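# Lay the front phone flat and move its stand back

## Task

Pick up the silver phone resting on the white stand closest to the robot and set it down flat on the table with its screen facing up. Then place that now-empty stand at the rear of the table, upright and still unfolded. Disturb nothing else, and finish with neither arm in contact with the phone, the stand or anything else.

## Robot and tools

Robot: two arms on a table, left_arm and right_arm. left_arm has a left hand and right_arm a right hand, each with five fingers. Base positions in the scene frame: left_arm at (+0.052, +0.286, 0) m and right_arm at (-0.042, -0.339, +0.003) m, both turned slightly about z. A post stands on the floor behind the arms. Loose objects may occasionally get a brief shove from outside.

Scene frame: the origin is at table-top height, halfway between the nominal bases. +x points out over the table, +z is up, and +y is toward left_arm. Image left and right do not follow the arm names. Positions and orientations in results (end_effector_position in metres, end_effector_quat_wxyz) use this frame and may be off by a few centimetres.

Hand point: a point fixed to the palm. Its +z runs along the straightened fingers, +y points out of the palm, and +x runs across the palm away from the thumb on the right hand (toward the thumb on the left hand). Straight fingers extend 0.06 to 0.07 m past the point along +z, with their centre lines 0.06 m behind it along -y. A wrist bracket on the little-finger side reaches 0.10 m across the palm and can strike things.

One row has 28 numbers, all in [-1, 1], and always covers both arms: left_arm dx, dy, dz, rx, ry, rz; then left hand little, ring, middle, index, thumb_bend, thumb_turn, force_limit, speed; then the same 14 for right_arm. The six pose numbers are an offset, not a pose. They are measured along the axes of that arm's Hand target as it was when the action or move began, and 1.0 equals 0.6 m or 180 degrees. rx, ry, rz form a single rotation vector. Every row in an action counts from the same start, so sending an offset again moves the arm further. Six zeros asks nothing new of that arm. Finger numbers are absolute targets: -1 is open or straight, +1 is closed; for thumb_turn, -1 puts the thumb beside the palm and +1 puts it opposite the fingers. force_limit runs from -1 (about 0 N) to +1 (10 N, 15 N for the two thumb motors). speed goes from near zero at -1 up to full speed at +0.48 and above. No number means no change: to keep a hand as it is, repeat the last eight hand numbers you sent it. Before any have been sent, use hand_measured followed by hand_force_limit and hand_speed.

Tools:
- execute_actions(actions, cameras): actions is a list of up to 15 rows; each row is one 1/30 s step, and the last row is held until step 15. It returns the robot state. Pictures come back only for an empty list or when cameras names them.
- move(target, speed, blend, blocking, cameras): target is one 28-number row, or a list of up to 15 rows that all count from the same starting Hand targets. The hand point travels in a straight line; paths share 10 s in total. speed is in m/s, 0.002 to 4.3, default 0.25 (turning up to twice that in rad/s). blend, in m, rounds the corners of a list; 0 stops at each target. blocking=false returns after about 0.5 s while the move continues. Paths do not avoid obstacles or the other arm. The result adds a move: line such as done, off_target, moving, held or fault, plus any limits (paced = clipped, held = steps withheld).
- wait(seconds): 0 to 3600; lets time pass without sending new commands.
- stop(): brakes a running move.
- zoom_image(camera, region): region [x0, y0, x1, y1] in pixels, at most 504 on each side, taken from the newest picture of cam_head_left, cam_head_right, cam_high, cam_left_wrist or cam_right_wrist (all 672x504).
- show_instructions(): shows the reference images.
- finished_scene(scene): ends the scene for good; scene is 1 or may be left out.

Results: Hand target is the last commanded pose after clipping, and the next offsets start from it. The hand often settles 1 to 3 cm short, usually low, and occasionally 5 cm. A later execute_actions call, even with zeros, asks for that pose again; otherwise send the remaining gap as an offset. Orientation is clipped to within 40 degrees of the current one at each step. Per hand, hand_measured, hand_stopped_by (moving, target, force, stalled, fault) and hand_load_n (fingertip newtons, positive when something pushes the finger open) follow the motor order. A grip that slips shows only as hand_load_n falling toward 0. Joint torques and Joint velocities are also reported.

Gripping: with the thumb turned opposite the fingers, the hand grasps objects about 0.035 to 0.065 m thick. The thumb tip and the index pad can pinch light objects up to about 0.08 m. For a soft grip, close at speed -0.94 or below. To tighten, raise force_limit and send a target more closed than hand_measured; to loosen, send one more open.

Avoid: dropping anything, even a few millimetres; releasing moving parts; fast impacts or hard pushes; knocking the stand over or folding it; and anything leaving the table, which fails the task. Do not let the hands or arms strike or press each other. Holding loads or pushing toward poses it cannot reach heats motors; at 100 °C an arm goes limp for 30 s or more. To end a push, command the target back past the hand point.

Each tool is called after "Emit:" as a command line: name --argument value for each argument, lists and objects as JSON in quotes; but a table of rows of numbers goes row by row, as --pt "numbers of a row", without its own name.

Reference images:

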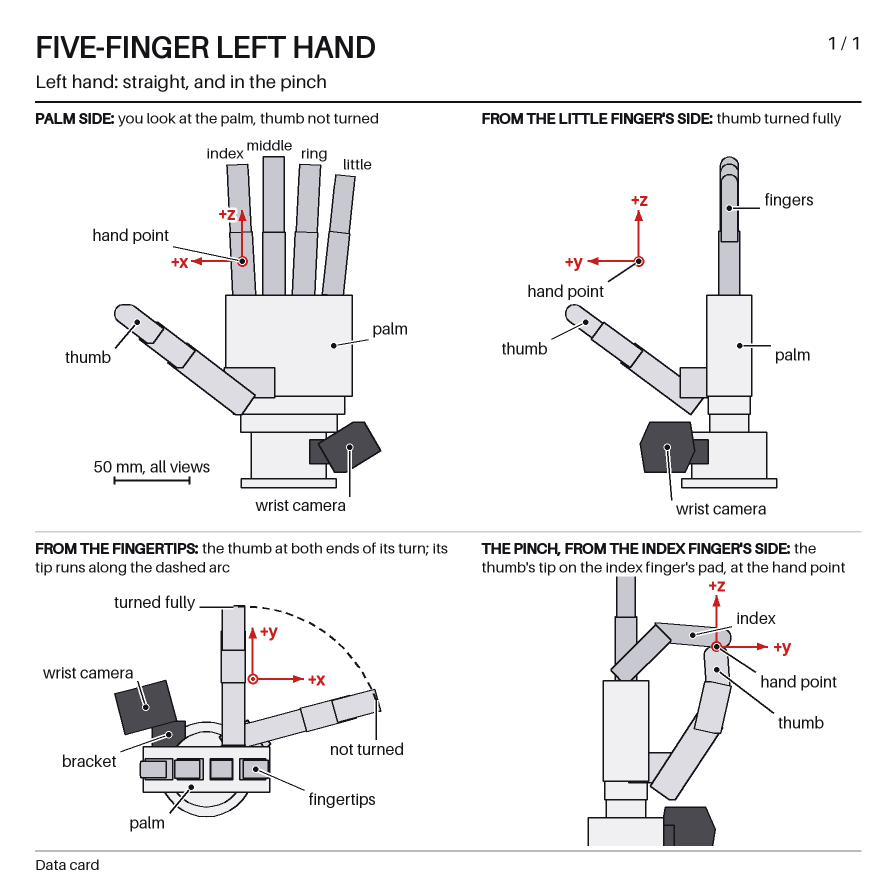

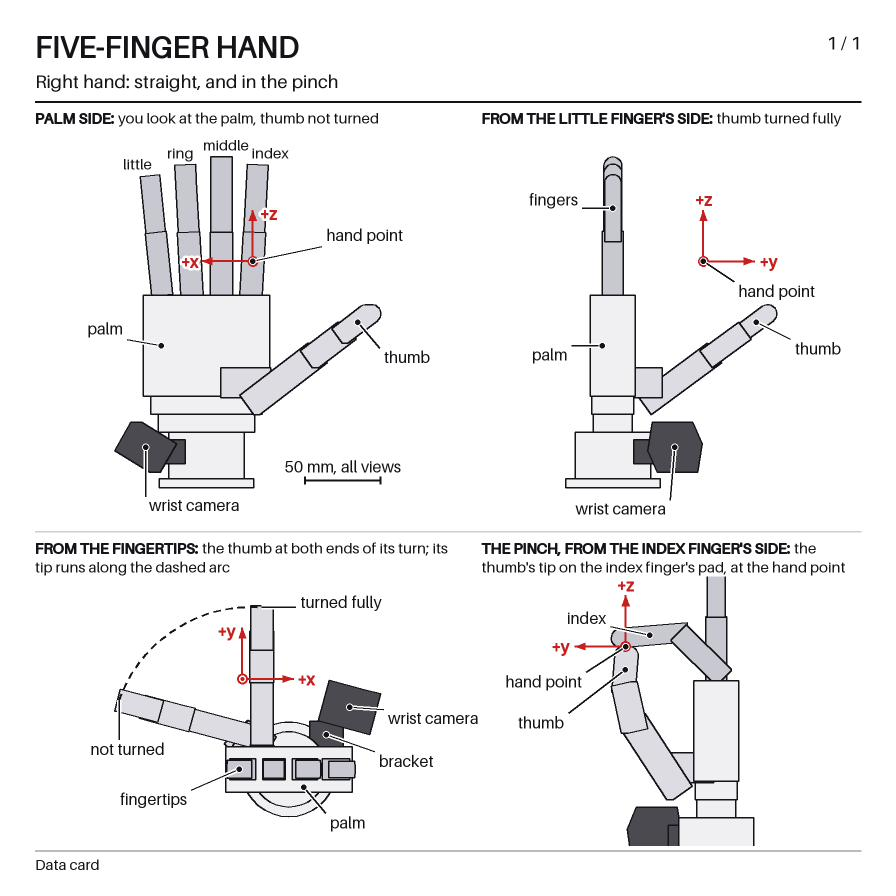

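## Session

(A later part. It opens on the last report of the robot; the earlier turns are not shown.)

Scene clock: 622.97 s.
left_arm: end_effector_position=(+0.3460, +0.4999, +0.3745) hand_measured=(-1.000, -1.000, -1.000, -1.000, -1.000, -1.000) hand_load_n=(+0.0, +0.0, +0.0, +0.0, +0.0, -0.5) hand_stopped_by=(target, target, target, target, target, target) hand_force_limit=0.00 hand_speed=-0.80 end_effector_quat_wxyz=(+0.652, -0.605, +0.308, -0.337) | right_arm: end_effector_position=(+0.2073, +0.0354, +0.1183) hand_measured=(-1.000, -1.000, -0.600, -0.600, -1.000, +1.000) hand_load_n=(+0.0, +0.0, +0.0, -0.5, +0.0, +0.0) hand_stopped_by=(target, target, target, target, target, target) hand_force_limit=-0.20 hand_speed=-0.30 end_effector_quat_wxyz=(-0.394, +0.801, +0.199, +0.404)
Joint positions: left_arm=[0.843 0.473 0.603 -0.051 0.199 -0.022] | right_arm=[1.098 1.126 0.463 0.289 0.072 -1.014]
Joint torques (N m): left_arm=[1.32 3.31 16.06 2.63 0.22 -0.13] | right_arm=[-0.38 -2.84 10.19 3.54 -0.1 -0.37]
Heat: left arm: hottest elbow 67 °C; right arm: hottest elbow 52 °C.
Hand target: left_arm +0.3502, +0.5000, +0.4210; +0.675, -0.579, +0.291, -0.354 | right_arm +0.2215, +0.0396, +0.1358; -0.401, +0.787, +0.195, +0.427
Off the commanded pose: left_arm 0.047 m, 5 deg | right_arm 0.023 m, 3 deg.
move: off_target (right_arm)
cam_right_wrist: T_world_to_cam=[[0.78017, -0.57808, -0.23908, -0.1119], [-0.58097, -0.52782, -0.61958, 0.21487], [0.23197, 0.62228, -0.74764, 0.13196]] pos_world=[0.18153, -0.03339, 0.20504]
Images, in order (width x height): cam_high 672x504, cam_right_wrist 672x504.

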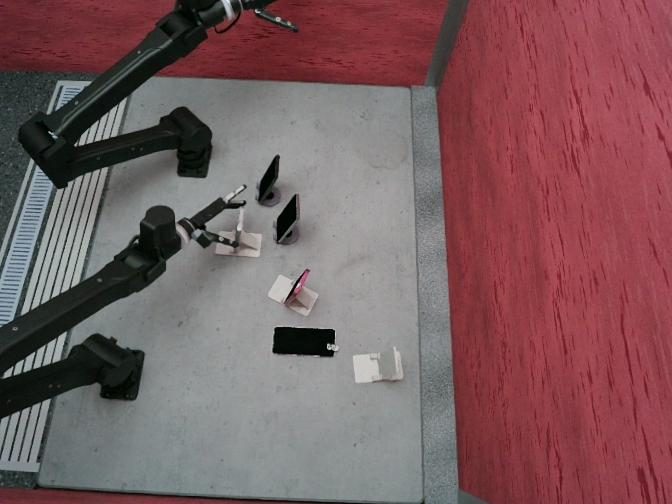

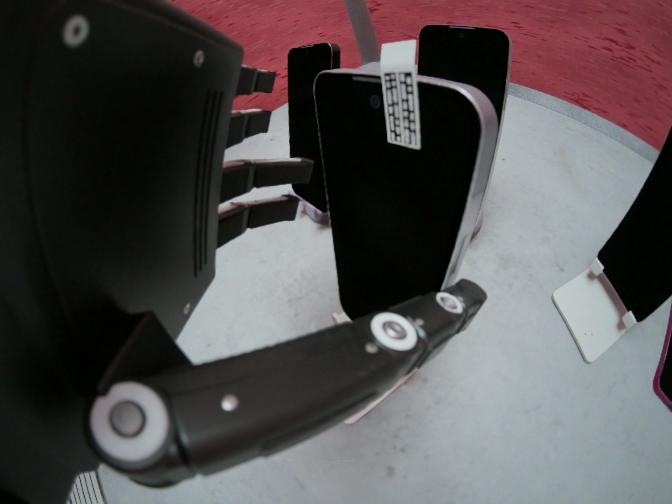

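Emit:
execute_actions --actions '[[[0,0,0,0,0,0,-1,-1,-1,-1,-1,-1,0,-0.8,0,0,0,0,0,0,-1,-1,-0.1,-0.1,-1,1,-0.5,-0.92]]]'

Emit:
wait --seconds 2 --cameras '["cam_right_wrist","cam_high"]'

Scene clock: 663.27 s.
left_arm: end_effector_position=(+0.3460, +0.4999, +0.3745) hand_measured=(-1.000, -1.000, -1.000, -1.000, -1.000, -1.000) hand_load_n=(+0.0, +0.0, +0.0, +0.0, +0.0, +0.0) hand_stopped_by=(target, target, target, target, target, target) hand_force_limit=0.00 hand_speed=-0.80 end_effector_quat_wxyz=(+0.652, -0.605, +0.308, -0.337) | right_arm: end_effector_position=(+0.2073, +0.0359, +0.1191) hand_measured=(-1.000, -1.000, -0.190, -0.176, -1.000, +1.000) hand_load_n=(+0.0, +0.0, +1.5, +3.0, +0.5, +0.5) hand_stopped_by=(target, target, force, force, target, target) hand_force_limit=-0.50 hand_speed=-0.92 end_effector_quat_wxyz=(-0.395, +0.800, +0.200, +0.405)
Joint positions: left_arm=[0.843 0.473 0.603 -0.051 0.199 -0.022] | right_arm=[1.098 1.126 0.463 0.292 0.07 -1.015]
Joint torques (N m): left_arm=[1.26 3.43 16.05 2.61 0.23 -0.12] | right_arm=[-0.5 -2.84 10.19 3.41 -0.07 -0.38]
Heat: left arm: hottest elbow 68 °C; right arm: hottest elbow 52 °C.
Hand target: left_arm +0.3502, +0.5000, +0.4210; +0.675, -0.579, +0.291, -0.354 | right_arm +0.2215, +0.0396, +0.1358; -0.401, +0.787, +0.195, +0.427
Off the commanded pose: left_arm 0.047 m, 5 deg | right_arm 0.022 m, 3 deg.
Step readings (end_effector_position of left_arm | right_arm):
0: (+0.3460, +0.4999, +0.3745) | (+0.2073, +0.0354, +0.1183)
1: (+0.3460, +0.4999, +0.3745) | (+0.2073, +0.0354, +0.1183)
2: (+0.3460, +0.4999, +0.3745) | (+0.2073, +0.0354, +0.1183)
4: (+0.3460, +0.4999, +0.3745) | (+0.2073, +0.0354, +0.1183)
8: (+0.3460, +0.4999, +0.3745) | (+0.2073, +0.0354, +0.1183)
15: (+0.3460, +0.4999, +0.3745) | (+0.2073, +0.0354, +0.1183)

Scene clock: 665.27 s.
left_arm: end_effector_position=(+0.3460, +0.4999, +0.3745) hand_measured=(-1.000, -1.000, -1.000, -1.000, -1.000, -1.000) hand_load_n=(+0.0, +0.0, +0.0, +0.0, +0.0, -0.5) hand_stopped_by=(target, target, target, target, target, target) hand_force_limit=0.00 hand_speed=-0.80 end_effector_quat_wxyz=(+0.652, -0.605, +0.308, -0.337) | right_arm: end_effector_position=(+0.2073, +0.0359, +0.1191) hand_measured=(-1.000, -1.000, -0.190, -0.176, -1.000, +1.000) hand_load_n=(+0.0, +0.0, +2.0, +3.0, +1.0, +0.5) hand_stopped_by=(target, target, force, force, target, target) hand_force_limit=-0.50 hand_speed=-0.92 end_effector_quat_wxyz=(-0.395, +0.800, +0.200, +0.405)
Joint positions: left_arm=[0.843 0.473 0.603 -0.051 0.199 -0.022] | right_arm=[1.098 1.126 0.463 0.292 0.07 -1.015]
Joint torques (N m): left_arm=[1.26 3.37 16.08 2.61 0.22 -0.13] | right_arm=[-0.5 -2.84 10.18 3.38 -0.07 -0.38]
Heat: left arm: hottest elbow 68 °C; right arm: hottest elbow 52 °C.
Hand target: left_arm +0.3502, +0.5000, +0.4210; +0.675, -0.579, +0.291, -0.354 | right_arm +0.2215, +0.0396, +0.1358; -0.401, +0.787, +0.195, +0.427
Off the commanded pose: left_arm 0.047 m, 5 deg | right_arm 0.022 m, 3 deg.
wait: 2.00 s; at rest by 0.17 s
cam_right_wrist: T_world_to_cam=[[0.78182, -0.57598, -0.23876, -0.11191], [-0.57862, -0.52758, -0.62198, 0.21541], [0.23228, 0.62443, -0.74574, 0.13178]] pos_world=[0.18152, -0.03309, 0.20554]
Images, in order (width x height): cam_high 672x504, cam_right_wrist 672x504.

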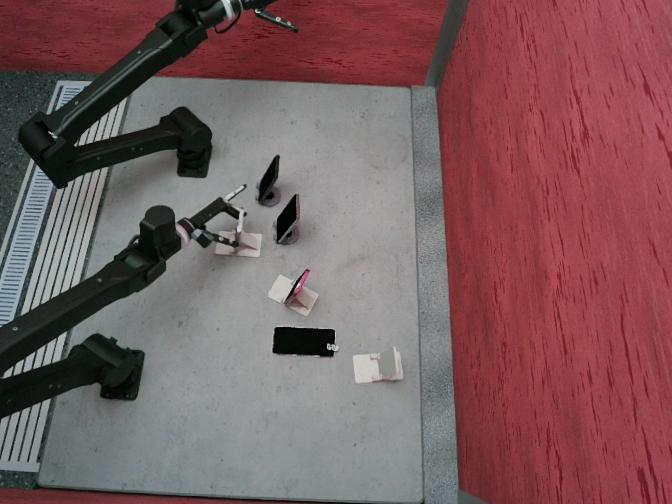

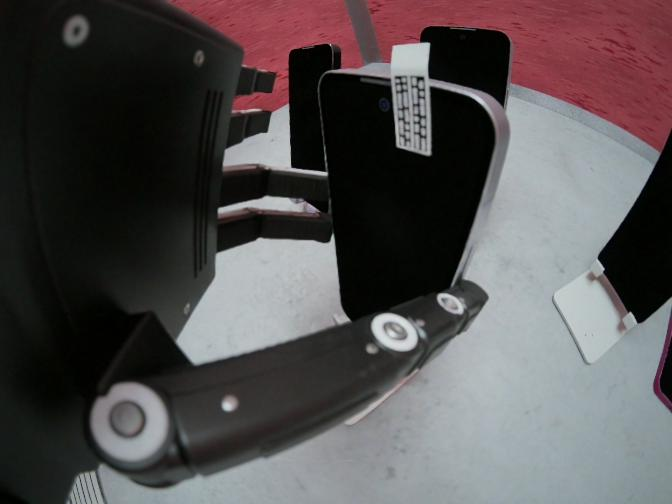

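Emit:
zoom_image --camera "cam_right_wrist" --region '[200, 40, 520, 380]'

Emit:
zoom_image --camera "cam_high" --region '[190, 170, 300, 270]'

Scaled by 1.482 from the camera's image (finer frame: 960x720).

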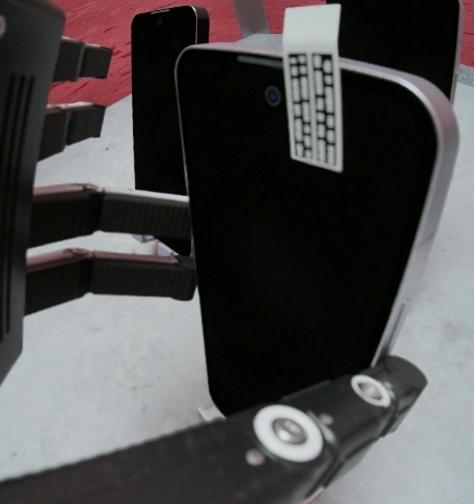

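Scaled by 4.582 from the camera's image (finer frame: 960x720).

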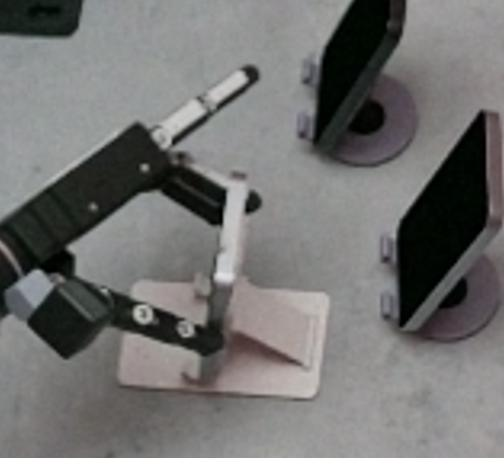

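Emit:
execute_actions --actions '[[[0,0,0,0,0,0,-1,-1,-1,-1,-1,-1,0,-0.8,0,0,0,0,0,0,-1,-1,-0.4,-0.4,-1,1,-0.5,-0.8]]]'

Emit:
move --pt "0 0 0 0 0 0 -1 -1 -1 -1 -1 -1 0 -0.8 0 -0.0308 -0.0227 0 0 0 -1 -1 -0.4 -0.4 -1 1 -0.5 -0.8" --pt "0 0 0 0 0 0 -1 -1 -1 -1 -1 -1 0 -0.8 0 -0.0067 -0.0049 0 0 0 -1 -1 -0.4 -0.4 -1 1 -0.5 -0.8" --speed 0.05 --cameras '["cam_right_wrist","cam_high"]'

Emit:
zoom_image --camera "cam_right_wrist" --region '[200, 40, 520, 380]'

Emit:
zoom_image --camera "cam_high" --region '[190, 170, 300, 270]'

Scene clock: 707.20 s.
left_arm: end_effector_position=(+0.3460, +0.4999, +0.3745) hand_measured=(-1.000, -1.000, -1.000, -1.000, -1.000, -1.000) hand_load_n=(+0.0, +0.0, +0.0, +0.0, +0.0, +0.0) hand_stopped_by=(target, target, target, target, target, target) hand_force_limit=0.00 hand_speed=-0.80 end_effector_quat_wxyz=(+0.652, -0.605, +0.308, -0.337) | right_arm: end_effector_position=(+0.2073, +0.0359, +0.1191) hand_measured=(-1.000, -1.000, -0.400, -0.400, -1.000, +1.000) hand_load_n=(+0.0, +0.0, +0.0, +0.0, +0.0, +0.0) hand_stopped_by=(target, target, target, target, target, target) hand_force_limit=-0.50 hand_speed=-0.80 end_effector_quat_wxyz=(-0.395, +0.800, +0.200, +0.405)
Joint positions: left_arm=[0.843 0.473 0.603 -0.051 0.199 -0.022] | right_arm=[1.098 1.126 0.463 0.292 0.07 -1.015]
Joint torques (N m): left_arm=[1.32 3.25 16.06 2.63 0.22 -0.12] | right_arm=[-0.44 -2.84 10.19 3.4 -0.07 -0.37]
Heat: left arm: hottest elbow 69 °C; right arm: hottest elbow 52 °C.
Hand target: left_arm +0.3502, +0.5000, +0.4210; +0.675, -0.579, +0.291, -0.354 | right_arm +0.2215, +0.0396, +0.1358; -0.401, +0.787, +0.195, +0.427
Off the commanded pose: left_arm 0.047 m, 5 deg | right_arm 0.022 m, 3 deg.
Step readings (end_effector_position of left_arm | right_arm):
0: (+0.3460, +0.4999, +0.3745) | (+0.2073, +0.0359, +0.1191)
1: (+0.3460, +0.4999, +0.3745) | (+0.2073, +0.0359, +0.1191)
2: (+0.3460, +0.4999, +0.3745) | (+0.2073, +0.0359, +0.1191)
4: (+0.3460, +0.4999, +0.3745) | (+0.2073, +0.0359, +0.1191)
8: (+0.3460, +0.4999, +0.3745) | (+0.2073, +0.0359, +0.1191)
15: (+0.3460, +0.4999, +0.3745) | (+0.2073, +0.0359, +0.1191)

Scene clock: 709.07 s.
left_arm: end_effector_position=(+0.3460, +0.4999, +0.3745) hand_measured=(-1.000, -1.000, -1.000, -1.000, -1.000, -1.000) hand_load_n=(+0.0, +0.0, +0.0, -0.5, +0.0, +0.0) hand_stopped_by=(target, target, target, target, target, target) hand_force_limit=0.00 hand_speed=-0.80 end_effector_quat_wxyz=(+0.652, -0.605, +0.308, -0.337) | right_arm: end_effector_position=(+0.2031, +0.0355, +0.1214) hand_measured=(-1.000, -1.000, -0.400, -0.400, -1.000, +1.000) hand_load_n=(+0.0, -0.5, +0.0, +0.0, +0.0, +0.0) hand_stopped_by=(target, target, target, target, target, target) hand_force_limit=-0.50 hand_speed=-0.80 end_effector_quat_wxyz=(-0.393, +0.801, +0.202, +0.405)
Joint positions: left_arm=[0.843 0.473 0.603 -0.051 0.199 -0.022] | right_arm=[1.112 1.112 0.463 0.275 0.084 -1.015]
Joint torques (N m): left_arm=[1.26 3.49 16.05 2.61 0.23 -0.12] | right_arm=[-0.5 -2.84 10.29 3.52 -0.09 -0.34]
Heat: left arm: hottest elbow 69 °C; right arm: hottest elbow 52 °C.
Hand target: left_arm +0.3502, +0.5000, +0.4210; +0.675, -0.579, +0.291, -0.354 | right_arm +0.2174, +0.0396, +0.1386; -0.401, +0.787, +0.195, +0.427
Off the commanded pose: left_arm 0.047 m, 5 deg | right_arm 0.023 m, 3 deg.
move: off_target (right_arm)
cam_right_wrist: T_world_to_cam=[[0.78308, -0.57644, -0.23346, -0.10925], [-0.57623, -0.53127, -0.62106, 0.21369], [0.23397, 0.62087, -0.74818, 0.13489]] pos_world=[0.17713, -0.0332, 0.20813]
Images, in order (width x height): cam_high 672x504, cam_right_wrist 672x504.

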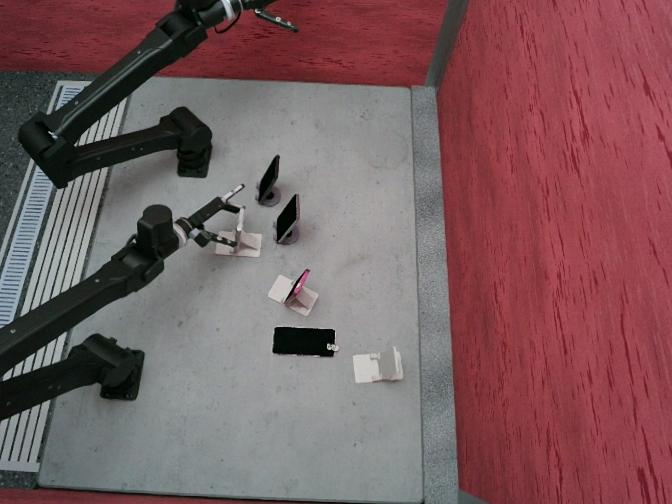

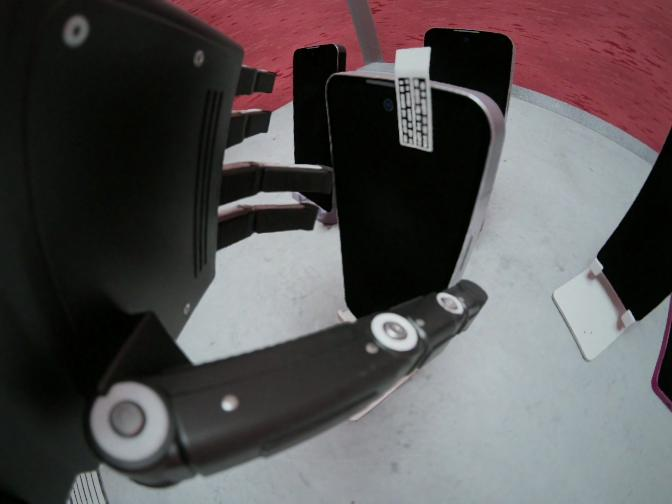

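Scaled by 1.482 from the camera's image (finer frame: 960x720).

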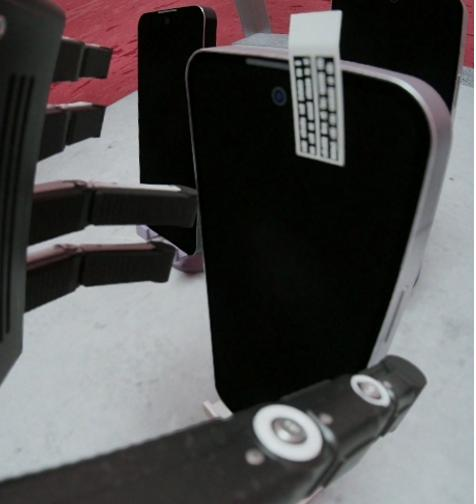

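Scaled by 4.582 from the camera's image (finer frame: 960x720).

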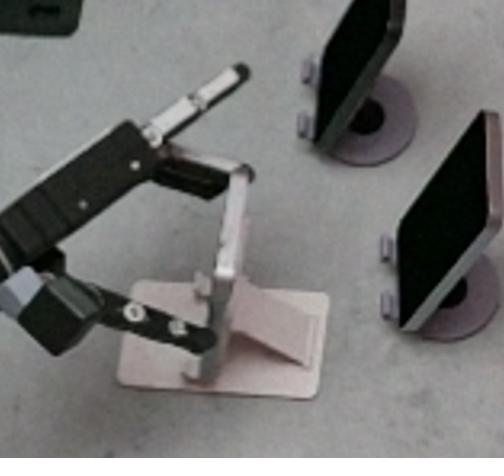

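Emit:
execute_actions --actions '[[[0,0,0,0,0,0,-1,-1,-1,-1,-1,-1,0,-0.8,0,0,0,0,0,0,-1,-1,0,0,-1,1,-0.2,-0.92]]]'

Emit:
wait --seconds 2 --cameras '["cam_right_wrist","cam_high"]'

Emit:
zoom_image --camera "cam_high" --region '[190, 170, 300, 270]'

Scene clock: 720.37 s.
left_arm: end_effector_position=(+0.3460, +0.4999, +0.3745) hand_measured=(-1.000, -1.000, -1.000, -1.000, -1.000, -1.000) hand_load_n=(+0.0, +0.0, +0.0, +0.0, +0.0, -0.5) hand_stopped_by=(target, target, target, target, target, target) hand_force_limit=0.00 hand_speed=-0.80 end_effector_quat_wxyz=(+0.652, -0.605, +0.308, -0.337) | right_arm: end_effector_position=(+0.2031, +0.0361, +0.1220) hand_measured=(-1.000, -1.000, -0.186, +0.000, -1.000, +1.000) hand_load_n=(+0.0, +0.0, +4.0, +0.0, +0.5, +0.5) hand_stopped_by=(target, target, force, target, target, target) hand_force_limit=-0.20 hand_speed=-0.92 end_effector_quat_wxyz=(-0.394, +0.800, +0.202, +0.405)
Joint positions: left_arm=[0.843 0.473 0.603 -0.051 0.199 -0.022] | right_arm=[1.112 1.112 0.463 0.278 0.083 -1.015]
Joint torques (N m): left_arm=[1.32 3.31 16.08 2.59 0.23 -0.12] | right_arm=[-0.5 -2.78 10.28 3.43 -0.06 -0.34]
Heat: left arm: hottest elbow 70 °C; right arm: hottest elbow 52 °C.
Hand target: left_arm +0.3502, +0.5000, +0.4210; +0.675, -0.579, +0.291, -0.354 | right_arm +0.2174, +0.0396, +0.1386; -0.401, +0.787, +0.195, +0.427
Off the commanded pose: left_arm 0.047 m, 5 deg | right_arm 0.022 m, 3 deg.
Step readings (end_effector_position of left_arm | right_arm):
0: (+0.3460, +0.4999, +0.3745) | (+0.2031, +0.0355, +0.1214)
1: (+0.3460, +0.4999, +0.3745) | (+0.2031, +0.0355, +0.1214)
2: (+0.3460, +0.4999, +0.3745) | (+0.2031, +0.0355, +0.1214)
4: (+0.3460, +0.4999, +0.3745) | (+0.2031, +0.0355, +0.1214)
8: (+0.3460, +0.4999, +0.3745) | (+0.2031, +0.0355, +0.1214)
15: (+0.3460, +0.4999, +0.3745) | (+0.2031, +0.0355, +0.1214)

Scene clock: 722.37 s.
left_arm: end_effector_position=(+0.3460, +0.4999, +0.3745) hand_measured=(-1.000, -1.000, -1.000, -1.000, -1.000, -1.000) hand_load_n=(+0.0, -0.5, +0.0, +0.0, +0.0, -0.5) hand_stopped_by=(target, target, target, target, target, target) hand_force_limit=0.00 hand_speed=-0.80 end_effector_quat_wxyz=(+0.652, -0.605, +0.308, -0.337) | right_arm: end_effector_position=(+0.2031, +0.0361, +0.1220) hand_measured=(-1.000, -1.000, -0.186, +0.000, -1.000, +1.000) hand_load_n=(+0.0, +0.0, +4.0, +0.0, +0.5, +0.5) hand_stopped_by=(target, target, force, target, target, target) hand_force_limit=-0.20 hand_speed=-0.92 end_effector_quat_wxyz=(-0.394, +0.800, +0.202, +0.405)
Joint positions: left_arm=[0.843 0.473 0.603 -0.051 0.199 -0.022] | right_arm=[1.112 1.112 0.463 0.278 0.083 -1.015]
Joint torques (N m): left_arm=[1.32 3.37 16.08 2.62 0.21 -0.12] | right_arm=[-0.56 -2.78 10.26 3.38 -0.06 -0.33]
Heat: left arm: hottest elbow 70 °C; right arm: hottest elbow 52 °C.
Hand target: left_arm +0.3502, +0.5000, +0.4210; +0.675, -0.579, +0.291, -0.354 | right_arm +0.2174, +0.0396, +0.1386; -0.401, +0.787, +0.195, +0.427
Off the commanded pose: left_arm 0.047 m, 5 deg | right_arm 0.022 m, 3 deg.
wait: 2.00 s; at rest by 0.17 s
cam_right_wrist: T_world_to_cam=[[0.78411, -0.57461, -0.2345, -0.10883], [-0.57491, -0.53018, -0.62321, 0.2144], [0.23377, 0.62348, -0.74607, 0.13462]] pos_world=[0.17713, -0.0328, 0.20853]
Images, in order (width x height): cam_high 672x504, cam_right_wrist 672x504.

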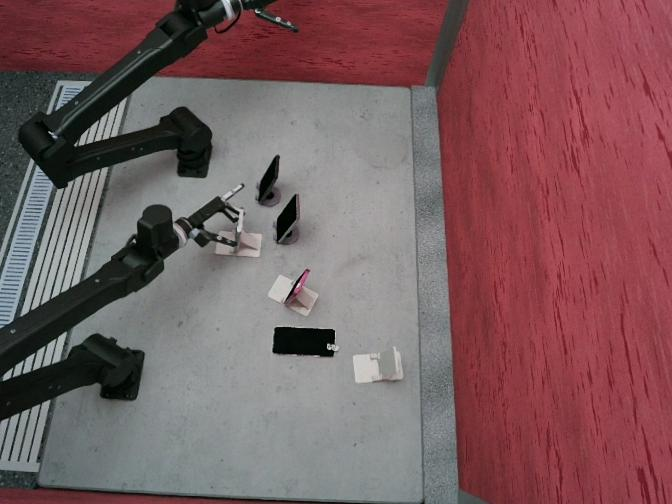

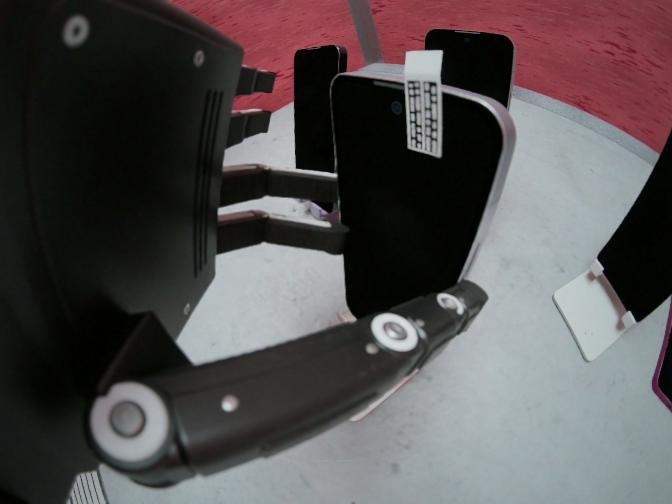

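Scaled by 4.582 from the camera's image (finer frame: 960x720).

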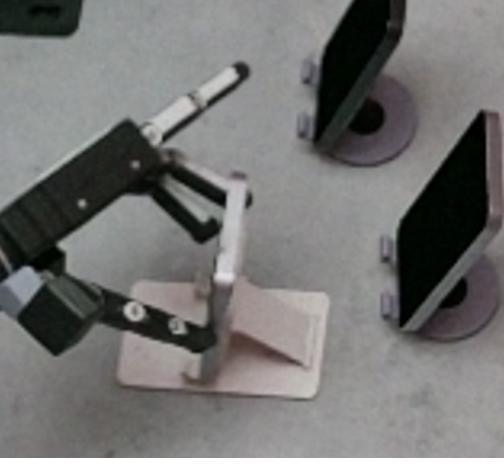

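Emit:
execute_actions --actions '[[[0,0,0,0,0,0,-1,-1,-1,-1,-1,-1,0,-0.8,0,0,0,0,0,0,-1,-1,-0.6,-0.6,-1,1,-0.2,-0.8]]]'

Emit:
move --pt "0 0 0 0 0 0 -1 -1 -1 -1 -1 -1 0 -0.8 0 -0.0805 -0.0593 0 0 0 -1 -1 -0.6 -0.6 -1 1 -0.2 -0.8" --pt "0 0 0 0 0 0 -1 -1 -1 -1 -1 -1 0 -0.8 -0.0242 -0.0523 -0.047 0 0.0593 -0.0805 -1 -1 -0.6 -0.6 -1 1 -0.2 -0.8" --speed 0.08 --cameras '["cam_right_wrist","cam_high"]'

Emit:
zoom_image --camera "cam_high" --region '[170, 150, 320, 280]'

Scene clock: 757.13 s.
left_arm: end_effector_position=(+0.3460, +0.4999, +0.3745) hand_measured=(-1.000, -1.000, -1.000, -1.000, -1.000, -1.000) hand_load_n=(+0.0, +0.0, +0.0, +0.0, +0.0, -0.5) hand_stopped_by=(target, target, target, target, target, target) hand_force_limit=0.00 hand_speed=-0.80 end_effector_quat_wxyz=(+0.652, -0.605, +0.308, -0.337) | right_arm: end_effector_position=(+0.2031, +0.0361, +0.1220) hand_measured=(-1.000, -1.000, -0.600, -0.600, -1.000, +1.000) hand_load_n=(+0.0, +0.0, +0.0, +0.0, +0.0, +0.5) hand_stopped_by=(target, target, target, target, target, target) hand_force_limit=-0.20 hand_speed=-0.80 end_effector_quat_wxyz=(-0.394, +0.800, +0.202, +0.405)
Joint positions: left_arm=[0.843 0.473 0.603 -0.051 0.199 -0.022] | right_arm=[1.112 1.112 0.463 0.278 0.083 -1.015]
Joint torques (N m): left_arm=[1.2 3.43 16.05 2.61 0.22 -0.13] | right_arm=[-0.5 -2.73 10.28 3.4 -0.06 -0.34]
Heat: left arm: hottest elbow 70 °C; right arm: hottest elbow 52 °C.
Hand target: left_arm +0.3502, +0.5000, +0.4210; +0.675, -0.579, +0.291, -0.354 | right_arm +0.2174, +0.0396, +0.1386; -0.401, +0.787, +0.195, +0.427
Off the commanded pose: left_arm 0.047 m, 5 deg | right_arm 0.022 m, 3 deg.
Step readings (end_effector_position of left_arm | right_arm):
0: (+0.3460, +0.4999, +0.3745) | (+0.2031, +0.0361, +0.1220)
1: (+0.3460, +0.4999, +0.3745) | (+0.2031, +0.0361, +0.1220)
2: (+0.3460, +0.4999, +0.3745) | (+0.2031, +0.0361, +0.1220)
4: (+0.3460, +0.4999, +0.3745) | (+0.2031, +0.0361, +0.1220)
8: (+0.3460, +0.4999, +0.3745) | (+0.2031, +0.0361, +0.1220)
15: (+0.3460, +0.4999, +0.3745) | (+0.2031, +0.0361, +0.1220)

Scene clock: 761.23 s.
left_arm: end_effector_position=(+0.3460, +0.4999, +0.3745) hand_measured=(-1.000, -1.000, -1.000, -1.000, -1.000, -1.000) hand_load_n=(+0.0, -0.5, +0.0, +0.0, +0.0, +0.0) hand_stopped_by=(target, target, target, target, target, target) hand_force_limit=0.00 hand_speed=-0.80 end_effector_quat_wxyz=(+0.652, -0.605, +0.308, -0.337) | right_arm: end_effector_position=(+0.1784, +0.0271, +0.1363) hand_measured=(-1.000, -1.000, -0.600, -0.600, -1.000, +1.000) hand_load_n=(+0.0, +0.0, +0.0, +0.0, +0.0, +0.5) hand_stopped_by=(target, target, target, target, target, target) hand_force_limit=-0.20 hand_speed=-0.80 end_effector_quat_wxyz=(-0.349, +0.729, +0.252, +0.533)
Joint positions: left_arm=[0.843 0.473 0.603 -0.051 0.199 -0.022] | right_arm=[1.313 1.132 0.336 0.591 0.388 -1.245]
Joint torques (N m): left_arm=[1.32 3.43 16.06 2.65 0.23 -0.12] | right_arm=[1.67 -2.2 8.99 3.47 0.26 -0.39]
Heat: left arm: hottest elbow 70 °C; right arm: hottest elbow 52 °C.
Hand target: left_arm +0.3502, +0.5000, +0.4210; +0.675, -0.579, +0.291, -0.354 | right_arm +0.1743, +0.0366, +0.1500; -0.360, +0.713, +0.254, +0.545
Off the commanded pose: left_arm 0.047 m, 5 deg | right_arm 0.017 m, 3 deg.
move: off_target (right_arm)
cam_right_wrist: T_world_to_cam=[[0.80118, -0.59793, 0.02438, -0.12909], [-0.36445, -0.51984, -0.77262, 0.18691], [0.47464, 0.61013, -0.6344, 0.09892]] pos_world=[0.12459, -0.04038, 0.21031]
Images, in order (width x height): cam_high 672x504, cam_right_wrist 672x504.

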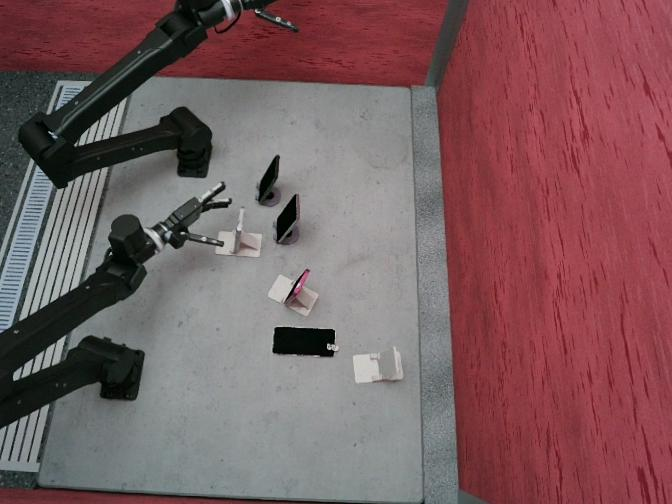

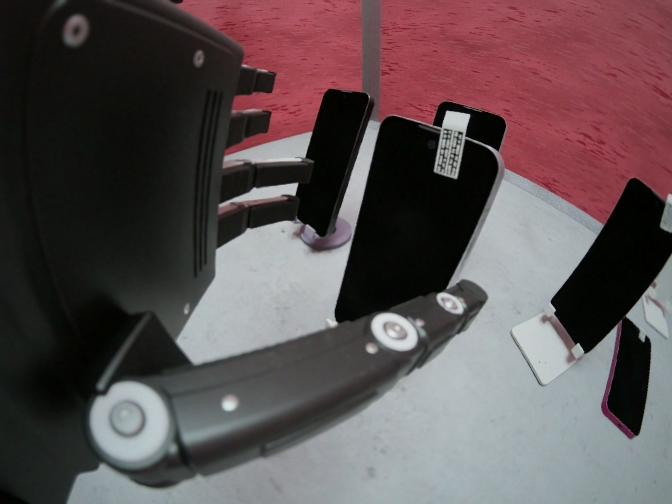

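Scaled by 3.360 from the camera's image (finer frame: 960x720).

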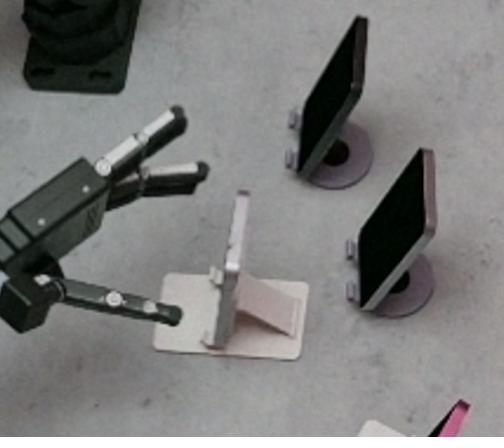

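Emit:
move --target '[0,0,0,0,0,0,-1,-1,-1,-1,-1,-1,0,-0.8,-0.0122,0.025,0.0273,0.0138,-0.0034,-0.0021,-1,-1,-0.6,-0.6,-1,1,-0.2,-0.8]' --speed 0.06 --cameras '["cam_right_wrist","cam_high"]'

Emit:
zoom_image --camera "cam_high" --region '[190, 170, 300, 270]'

Emit:
zoom_image --camera "cam_right_wrist" --region '[200, 40, 520, 380]'

Scene clock: 788.83 s.
left_arm: end_effector_position=(+0.3460, +0.4999, +0.3745) hand_measured=(-1.000, -1.000, -1.000, -1.000, -1.000, -1.000) hand_load_n=(+0.0, +0.0, +0.0, +0.0, +0.0, +0.0) hand_stopped_by=(target, target, target, target, target, target) hand_force_limit=0.00 hand_speed=-0.80 end_effector_quat_wxyz=(+0.652, -0.605, +0.308, -0.337) | right_arm: end_effector_position=(+0.1826, +0.0386, +0.1228) hand_measured=(-1.000, -1.000, -0.600, -0.600, -1.000, +1.000) hand_load_n=(+0.5, +0.0, +0.0, +0.0, +0.0, +0.5) hand_stopped_by=(target, target, target, target, target, target) hand_force_limit=-0.20 hand_speed=-0.80 end_effector_quat_wxyz=(-0.370, +0.719, +0.279, +0.518)
Joint positions: left_arm=[0.843 0.473 0.603 -0.051 0.199 -0.022] | right_arm=[1.264 1.199 0.328 0.672 0.264 -1.268]
Joint torques (N m): left_arm=[1.26 3.43 16.05 2.62 0.23 -0.13] | right_arm=[-0.38 -2.55 8.53 3.55 -0.09 -0.39]
Heat: left arm: hottest elbow 71 °C; right arm: hottest elbow 50 °C.
Hand target: left_arm +0.3502, +0.5000, +0.4210; +0.675, -0.579, +0.291, -0.354 | right_arm +0.1934, +0.0406, +0.1370; -0.372, +0.707, +0.270, +0.537
Off the commanded pose: left_arm 0.047 m, 5 deg | right_arm 0.018 m, 3 deg.
move: off_target (right_arm)
cam_right_wrist: T_world_to_cam=[[0.84489, -0.53451, 0.02145, -0.13524], [-0.32625, -0.54665, -0.77119, 0.1778], [0.42394, 0.64458, -0.63624, 0.08942]] pos_world=[0.13436, -0.03273, 0.19691]
Images, in order (width x height): cam_high 672x504, cam_right_wrist 672x504.

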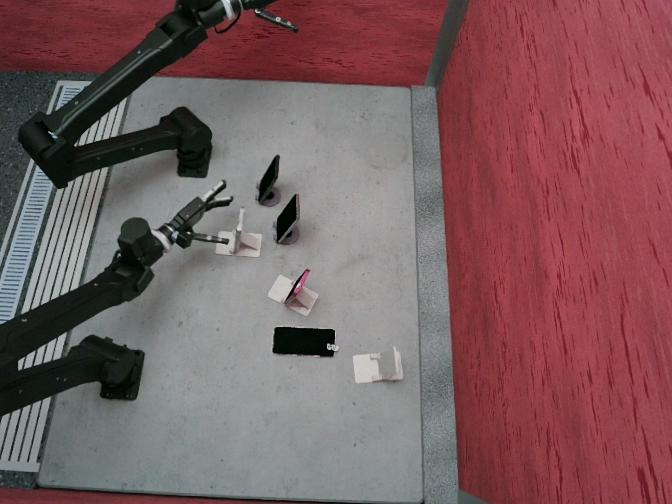

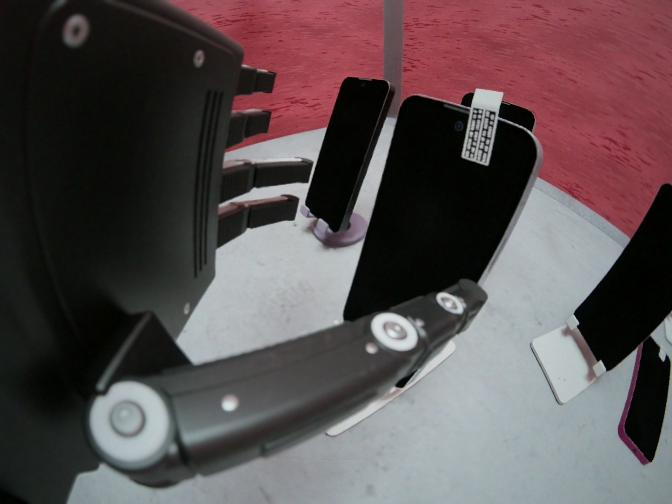

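Scaled by 4.582 from the camera's image (finer frame: 960x720).

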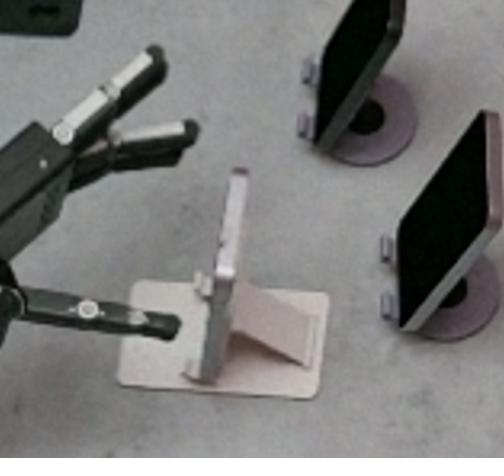

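Scaled by 1.482 from the camera's image (finer frame: 960x720).

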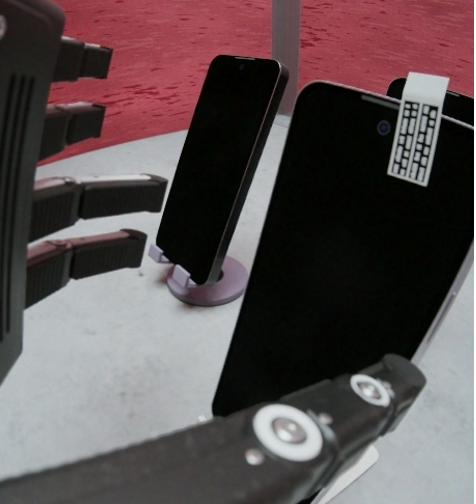

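Emit:
move --target '[0,0,0,0,0,0,-1,-1,-1,-1,-1,-1,0,-0.8,0.0007,0.0317,0.0102,0,0,0,-1,-1,-0.6,-0.6,-1,1,-0.2,-0.8]' --speed 0.05 --cameras '["cam_right_wrist","cam_high"]'

Emit:
zoom_image --camera "cam_high" --region '[190, 170, 300, 270]'

Emit:
zoom_image --camera "cam_right_wrist" --region '[200, 40, 520, 380]'

Scene clock: 819.07 s.
left_arm: end_effector_position=(+0.3460, +0.4999, +0.3745) hand_measured=(-1.000, -1.000, -1.000, -1.000, -1.000, -1.000) hand_load_n=(+0.0, +0.0, -0.5, +0.0, +0.0, -0.5) hand_stopped_by=(target, target, target, target, target, target) hand_force_limit=0.00 hand_speed=-0.80 end_effector_quat_wxyz=(+0.652, -0.605, +0.308, -0.337) | right_arm: end_effector_position=(+0.2003, +0.0335, +0.1178) hand_measured=(-1.000, -1.000, -0.600, -0.600, -1.000, +1.000) hand_load_n=(+0.0, +0.0, +0.0, +0.0, +0.0, +0.0) hand_stopped_by=(target, target, target, target, target, target) hand_force_limit=-0.20 hand_speed=-0.80 end_effector_quat_wxyz=(-0.371, +0.720, +0.278, +0.517)
Joint positions: left_arm=[0.843 0.473 0.603 -0.051 0.199 -0.022] | right_arm=[1.193 1.224 0.325 0.703 0.193 -1.279]
Joint torques (N m): left_arm=[1.2 3.37 16.1 2.63 0.22 -0.13] | right_arm=[-0.44 -2.67 8.36 3.56 -0.1 -0.38]
Heat: left arm: hottest elbow 72 °C; right arm: hottest elbow 50 °C.
Hand target: left_arm +0.3502, +0.5000, +0.4210; +0.675, -0.579, +0.291, -0.354 | right_arm +0.2118, +0.0346, +0.1320; -0.372, +0.707, +0.270, +0.537
Off the commanded pose: left_arm 0.047 m, 5 deg | right_arm 0.018 m, 3 deg.
move: off_target (right_arm)
cam_right_wrist: T_world_to_cam=[[0.84534, -0.53393, 0.01779, -0.15246], [-0.32829, -0.54546, -0.77117, 0.17733], [0.42146, 0.64606, -0.63638, 0.08242]] pos_world=[0.15236, -0.03793, 0.19191]
Images, in order (width x height): cam_high 672x504, cam_right_wrist 672x504.

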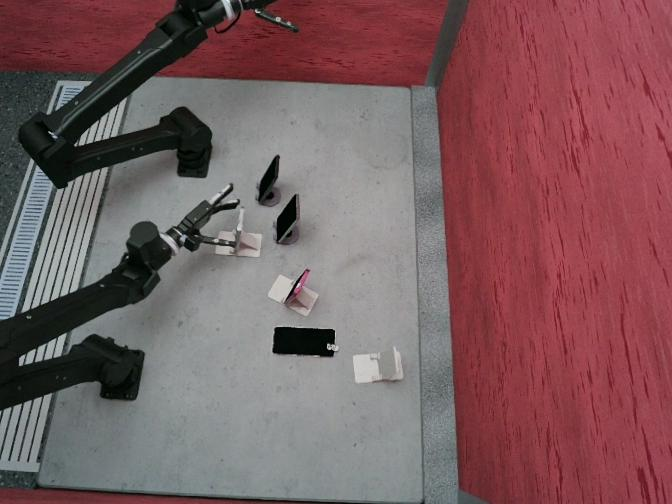

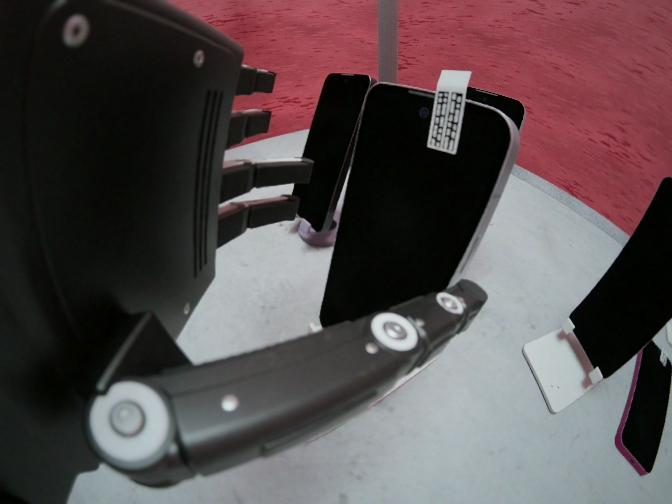

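Scaled by 4.582 from the camera's image (finer frame: 960x720).

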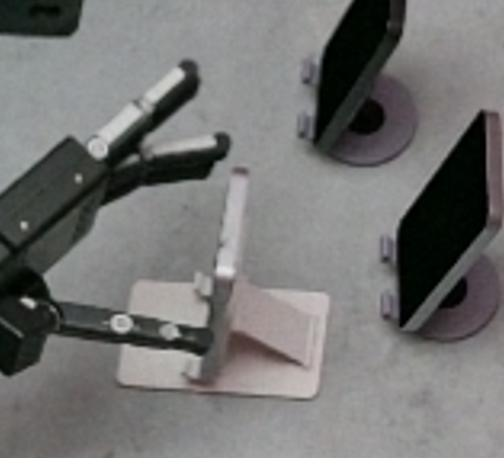

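Scaled by 1.482 from the camera's image (finer frame: 960x720).

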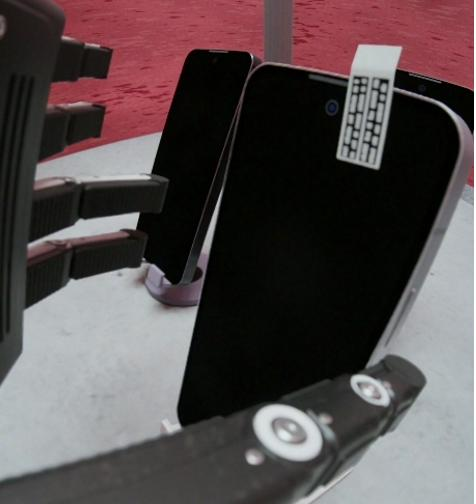

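Emit:
move --target '[0,0,0,0,0,0,-1,-1,-1,-1,-1,-1,0,-0.8,0,0.0072,0.0052,0,0,0,-1,-1,-0.6,-0.6,-1,1,-0.2,-0.8]' --speed 0.05

Emit:
execute_actions --actions '[[[0,0,0,0,0,0,-1,-1,-1,-1,-1,-1,0,-0.8,0,0,0,0,0,0,-1,-1,-0.05,-0.05,-1,1,-0.4,-0.92]]]'

Emit:
wait --seconds 2 --cameras '["cam_right_wrist","cam_high"]'

Emit:
zoom_image --camera "cam_high" --region '[190, 170, 300, 270]'

Emit:
zoom_image --camera "cam_right_wrist" --region '[200, 40, 520, 380]'

Scene clock: 840.67 s.
left_arm: end_effector_position=(+0.3460, +0.4999, +0.3745) hand_measured=(-1.000, -1.000, -1.000, -1.000, -1.000, -1.000) hand_load_n=(+0.0, +0.0, +0.0, +0.0, +0.0, +0.0) hand_stopped_by=(target, target, target, target, target, target) hand_force_limit=0.00 hand_speed=-0.80 end_effector_quat_wxyz=(+0.652, -0.605, +0.308, -0.337) | right_arm: end_effector_position=(+0.2047, +0.0326, +0.1145) hand_measured=(-1.000, -1.000, -0.600, -0.600, -1.000, +1.000) hand_load_n=(+0.0, +0.0, +0.0, +0.0, +0.0, +0.0) hand_stopped_by=(target, target, target, target, target, target) hand_force_limit=-0.20 hand_speed=-0.80 end_effector_quat_wxyz=(-0.370, +0.721, +0.279, +0.516)
Joint positions: left_arm=[0.843 0.473 0.603 -0.051 0.199 -0.022] | right_arm=[1.177 1.238 0.325 0.714 0.176 -1.282]
Joint torques (N m): left_arm=[1.32 3.37 16.09 2.63 0.22 -0.13] | right_arm=[-0.5 -2.78 8.55 3.56 -0.1 -0.38]
Heat: left arm: hottest elbow 72 °C; right arm: hottest elbow 48 °C.
Hand target: left_arm +0.3502, +0.5000, +0.4210; +0.675, -0.579, +0.291, -0.354 | right_arm +0.2169, +0.0347, +0.1305; -0.372, +0.707, +0.270, +0.537
Off the commanded pose: left_arm 0.047 m, 5 deg | right_arm 0.020 m, 3 deg.
move: off_target (right_arm)

Scene clock: 842.93 s.
left_arm: end_effector_position=(+0.3460, +0.4999, +0.3745) hand_measured=(-1.000, -1.000, -1.000, -1.000, -1.000, -1.000) hand_load_n=(+0.0, +0.0, -0.5, +0.0, +0.0, +0.0) hand_stopped_by=(target, target, target, target, target, target) hand_force_limit=0.00 hand_speed=-0.80 end_effector_quat_wxyz=(+0.652, -0.605, +0.308, -0.337) | right_arm: end_effector_position=(+0.2046, +0.0331, +0.1152) hand_measured=(-1.000, -1.000, -0.184, -0.176, -1.000, +1.000) hand_load_n=(+0.0, -0.5, +3.5, +3.5, +1.0, +0.5) hand_stopped_by=(target, target, force, force, target, target) hand_force_limit=-0.40 hand_speed=-0.92 end_effector_quat_wxyz=(-0.371, +0.720, +0.279, +0.516)
Joint positions: left_arm=[0.843 0.473 0.603 -0.051 0.199 -0.022] | right_arm=[1.177 1.238 0.325 0.717 0.175 -1.282]
Joint torques (N m): left_arm=[1.32 3.31 16.08 2.63 0.22 -0.13] | right_arm=[-0.56 -2.73 8.54 3.4 -0.03 -0.38]
Heat: left arm: hottest elbow 72 °C; right arm: hottest elbow 48 °C.
Hand target: left_arm +0.3502, +0.5000, +0.4210; +0.675, -0.579, +0.291, -0.354 | right_arm +0.2169, +0.0347, +0.1305; -0.372, +0.707, +0.270, +0.537
Off the commanded pose: left_arm 0.047 m, 5 deg | right_arm 0.020 m, 3 deg.
Step readings (end_effector_position of left_arm | right_arm):
0: (+0.3460, +0.4999, +0.3745) | (+0.2047, +0.0326, +0.1145)
1: (+0.3460, +0.4999, +0.3745) | (+0.2047, +0.0326, +0.1145)
2: (+0.3460, +0.4999, +0.3745) | (+0.2047, +0.0326, +0.1145)
4: (+0.3460, +0.4999, +0.3745) | (+0.2047, +0.0326, +0.1145)
8: (+0.3460, +0.4999, +0.3745) | (+0.2047, +0.0326, +0.1145)
15: (+0.3460, +0.4999, +0.3745) | (+0.2047, +0.0326, +0.1145)

Scene clock: 844.93 s.
left_arm: end_effector_position=(+0.3460, +0.4999, +0.3745) hand_measured=(-1.000, -1.000, -1.000, -1.000, -1.000, -1.000) hand_load_n=(+0.0, +0.0, +0.0, +0.0, +0.0, -0.5) hand_stopped_by=(target, target, target, target, target, target) hand_force_limit=0.00 hand_speed=-0.80 end_effector_quat_wxyz=(+0.652, -0.605, +0.308, -0.337) | right_arm: end_effector_position=(+0.2046, +0.0331, +0.1152) hand_measured=(-1.000, -1.000, -0.184, -0.176, -1.000, +1.000) hand_load_n=(+0.0, +0.0, +3.5, +3.5, +1.0, +0.5) hand_stopped_by=(target, target, force, force, target, target) hand_force_limit=-0.40 hand_speed=-0.92 end_effector_quat_wxyz=(-0.371, +0.720, +0.279, +0.516)
Joint positions: left_arm=[0.843 0.473 0.603 -0.051 0.199 -0.022] | right_arm=[1.177 1.238 0.325 0.717 0.175 -1.282]
Joint torques (N m): left_arm=[1.2 3.37 16.09 2.63 0.22 -0.12] | right_arm=[-0.5 -2.73 8.54 3.38 -0.03 -0.37]
Heat: left arm: hottest elbow 72 °C; right arm: hottest elbow 48 °C.
Hand target: left_arm +0.3502, +0.5000, +0.4210; +0.675, -0.579, +0.291, -0.354 | right_arm +0.2169, +0.0347, +0.1305; -0.372, +0.707, +0.270, +0.537
Off the commanded pose: left_arm 0.047 m, 5 deg | right_arm 0.020 m, 3 deg.
wait: 2.00 s; at rest by 0.17 s
cam_right_wrist: T_world_to_cam=[[0.84628, -0.53246, 0.01721, -0.15652], [-0.328, -0.54624, -0.77074, 0.17647], [0.41978, 0.64662, -0.63692, 0.07977]] pos_world=[0.15686, -0.03853, 0.18951]
Images, in order (width x height): cam_high 672x504, cam_right_wrist 672x504.

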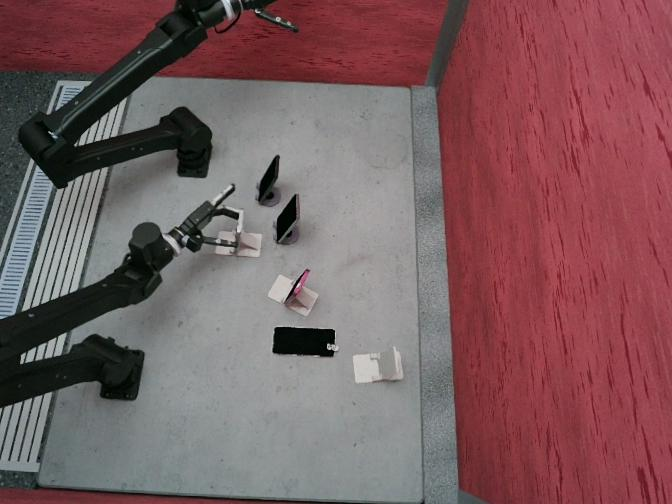

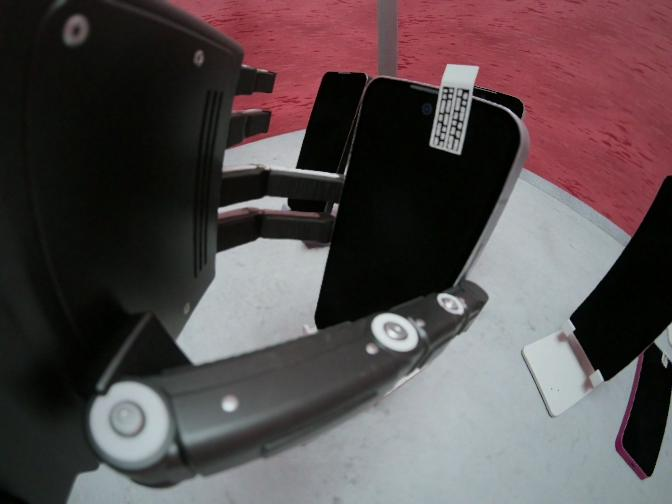

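Scaled by 4.582 from the camera's image (finer frame: 960x720).

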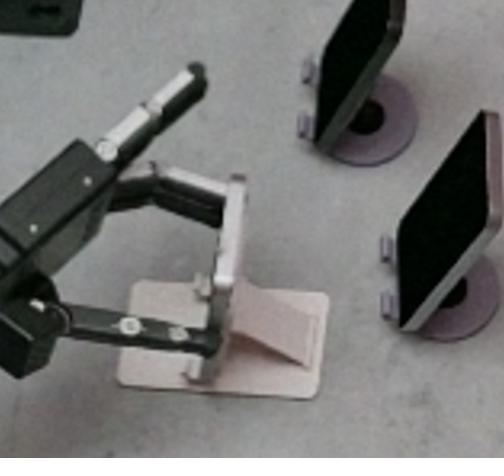

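Scaled by 1.482 from the camera's image (finer frame: 960x720).

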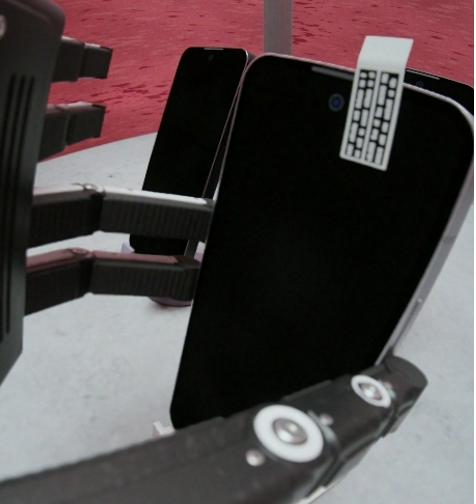

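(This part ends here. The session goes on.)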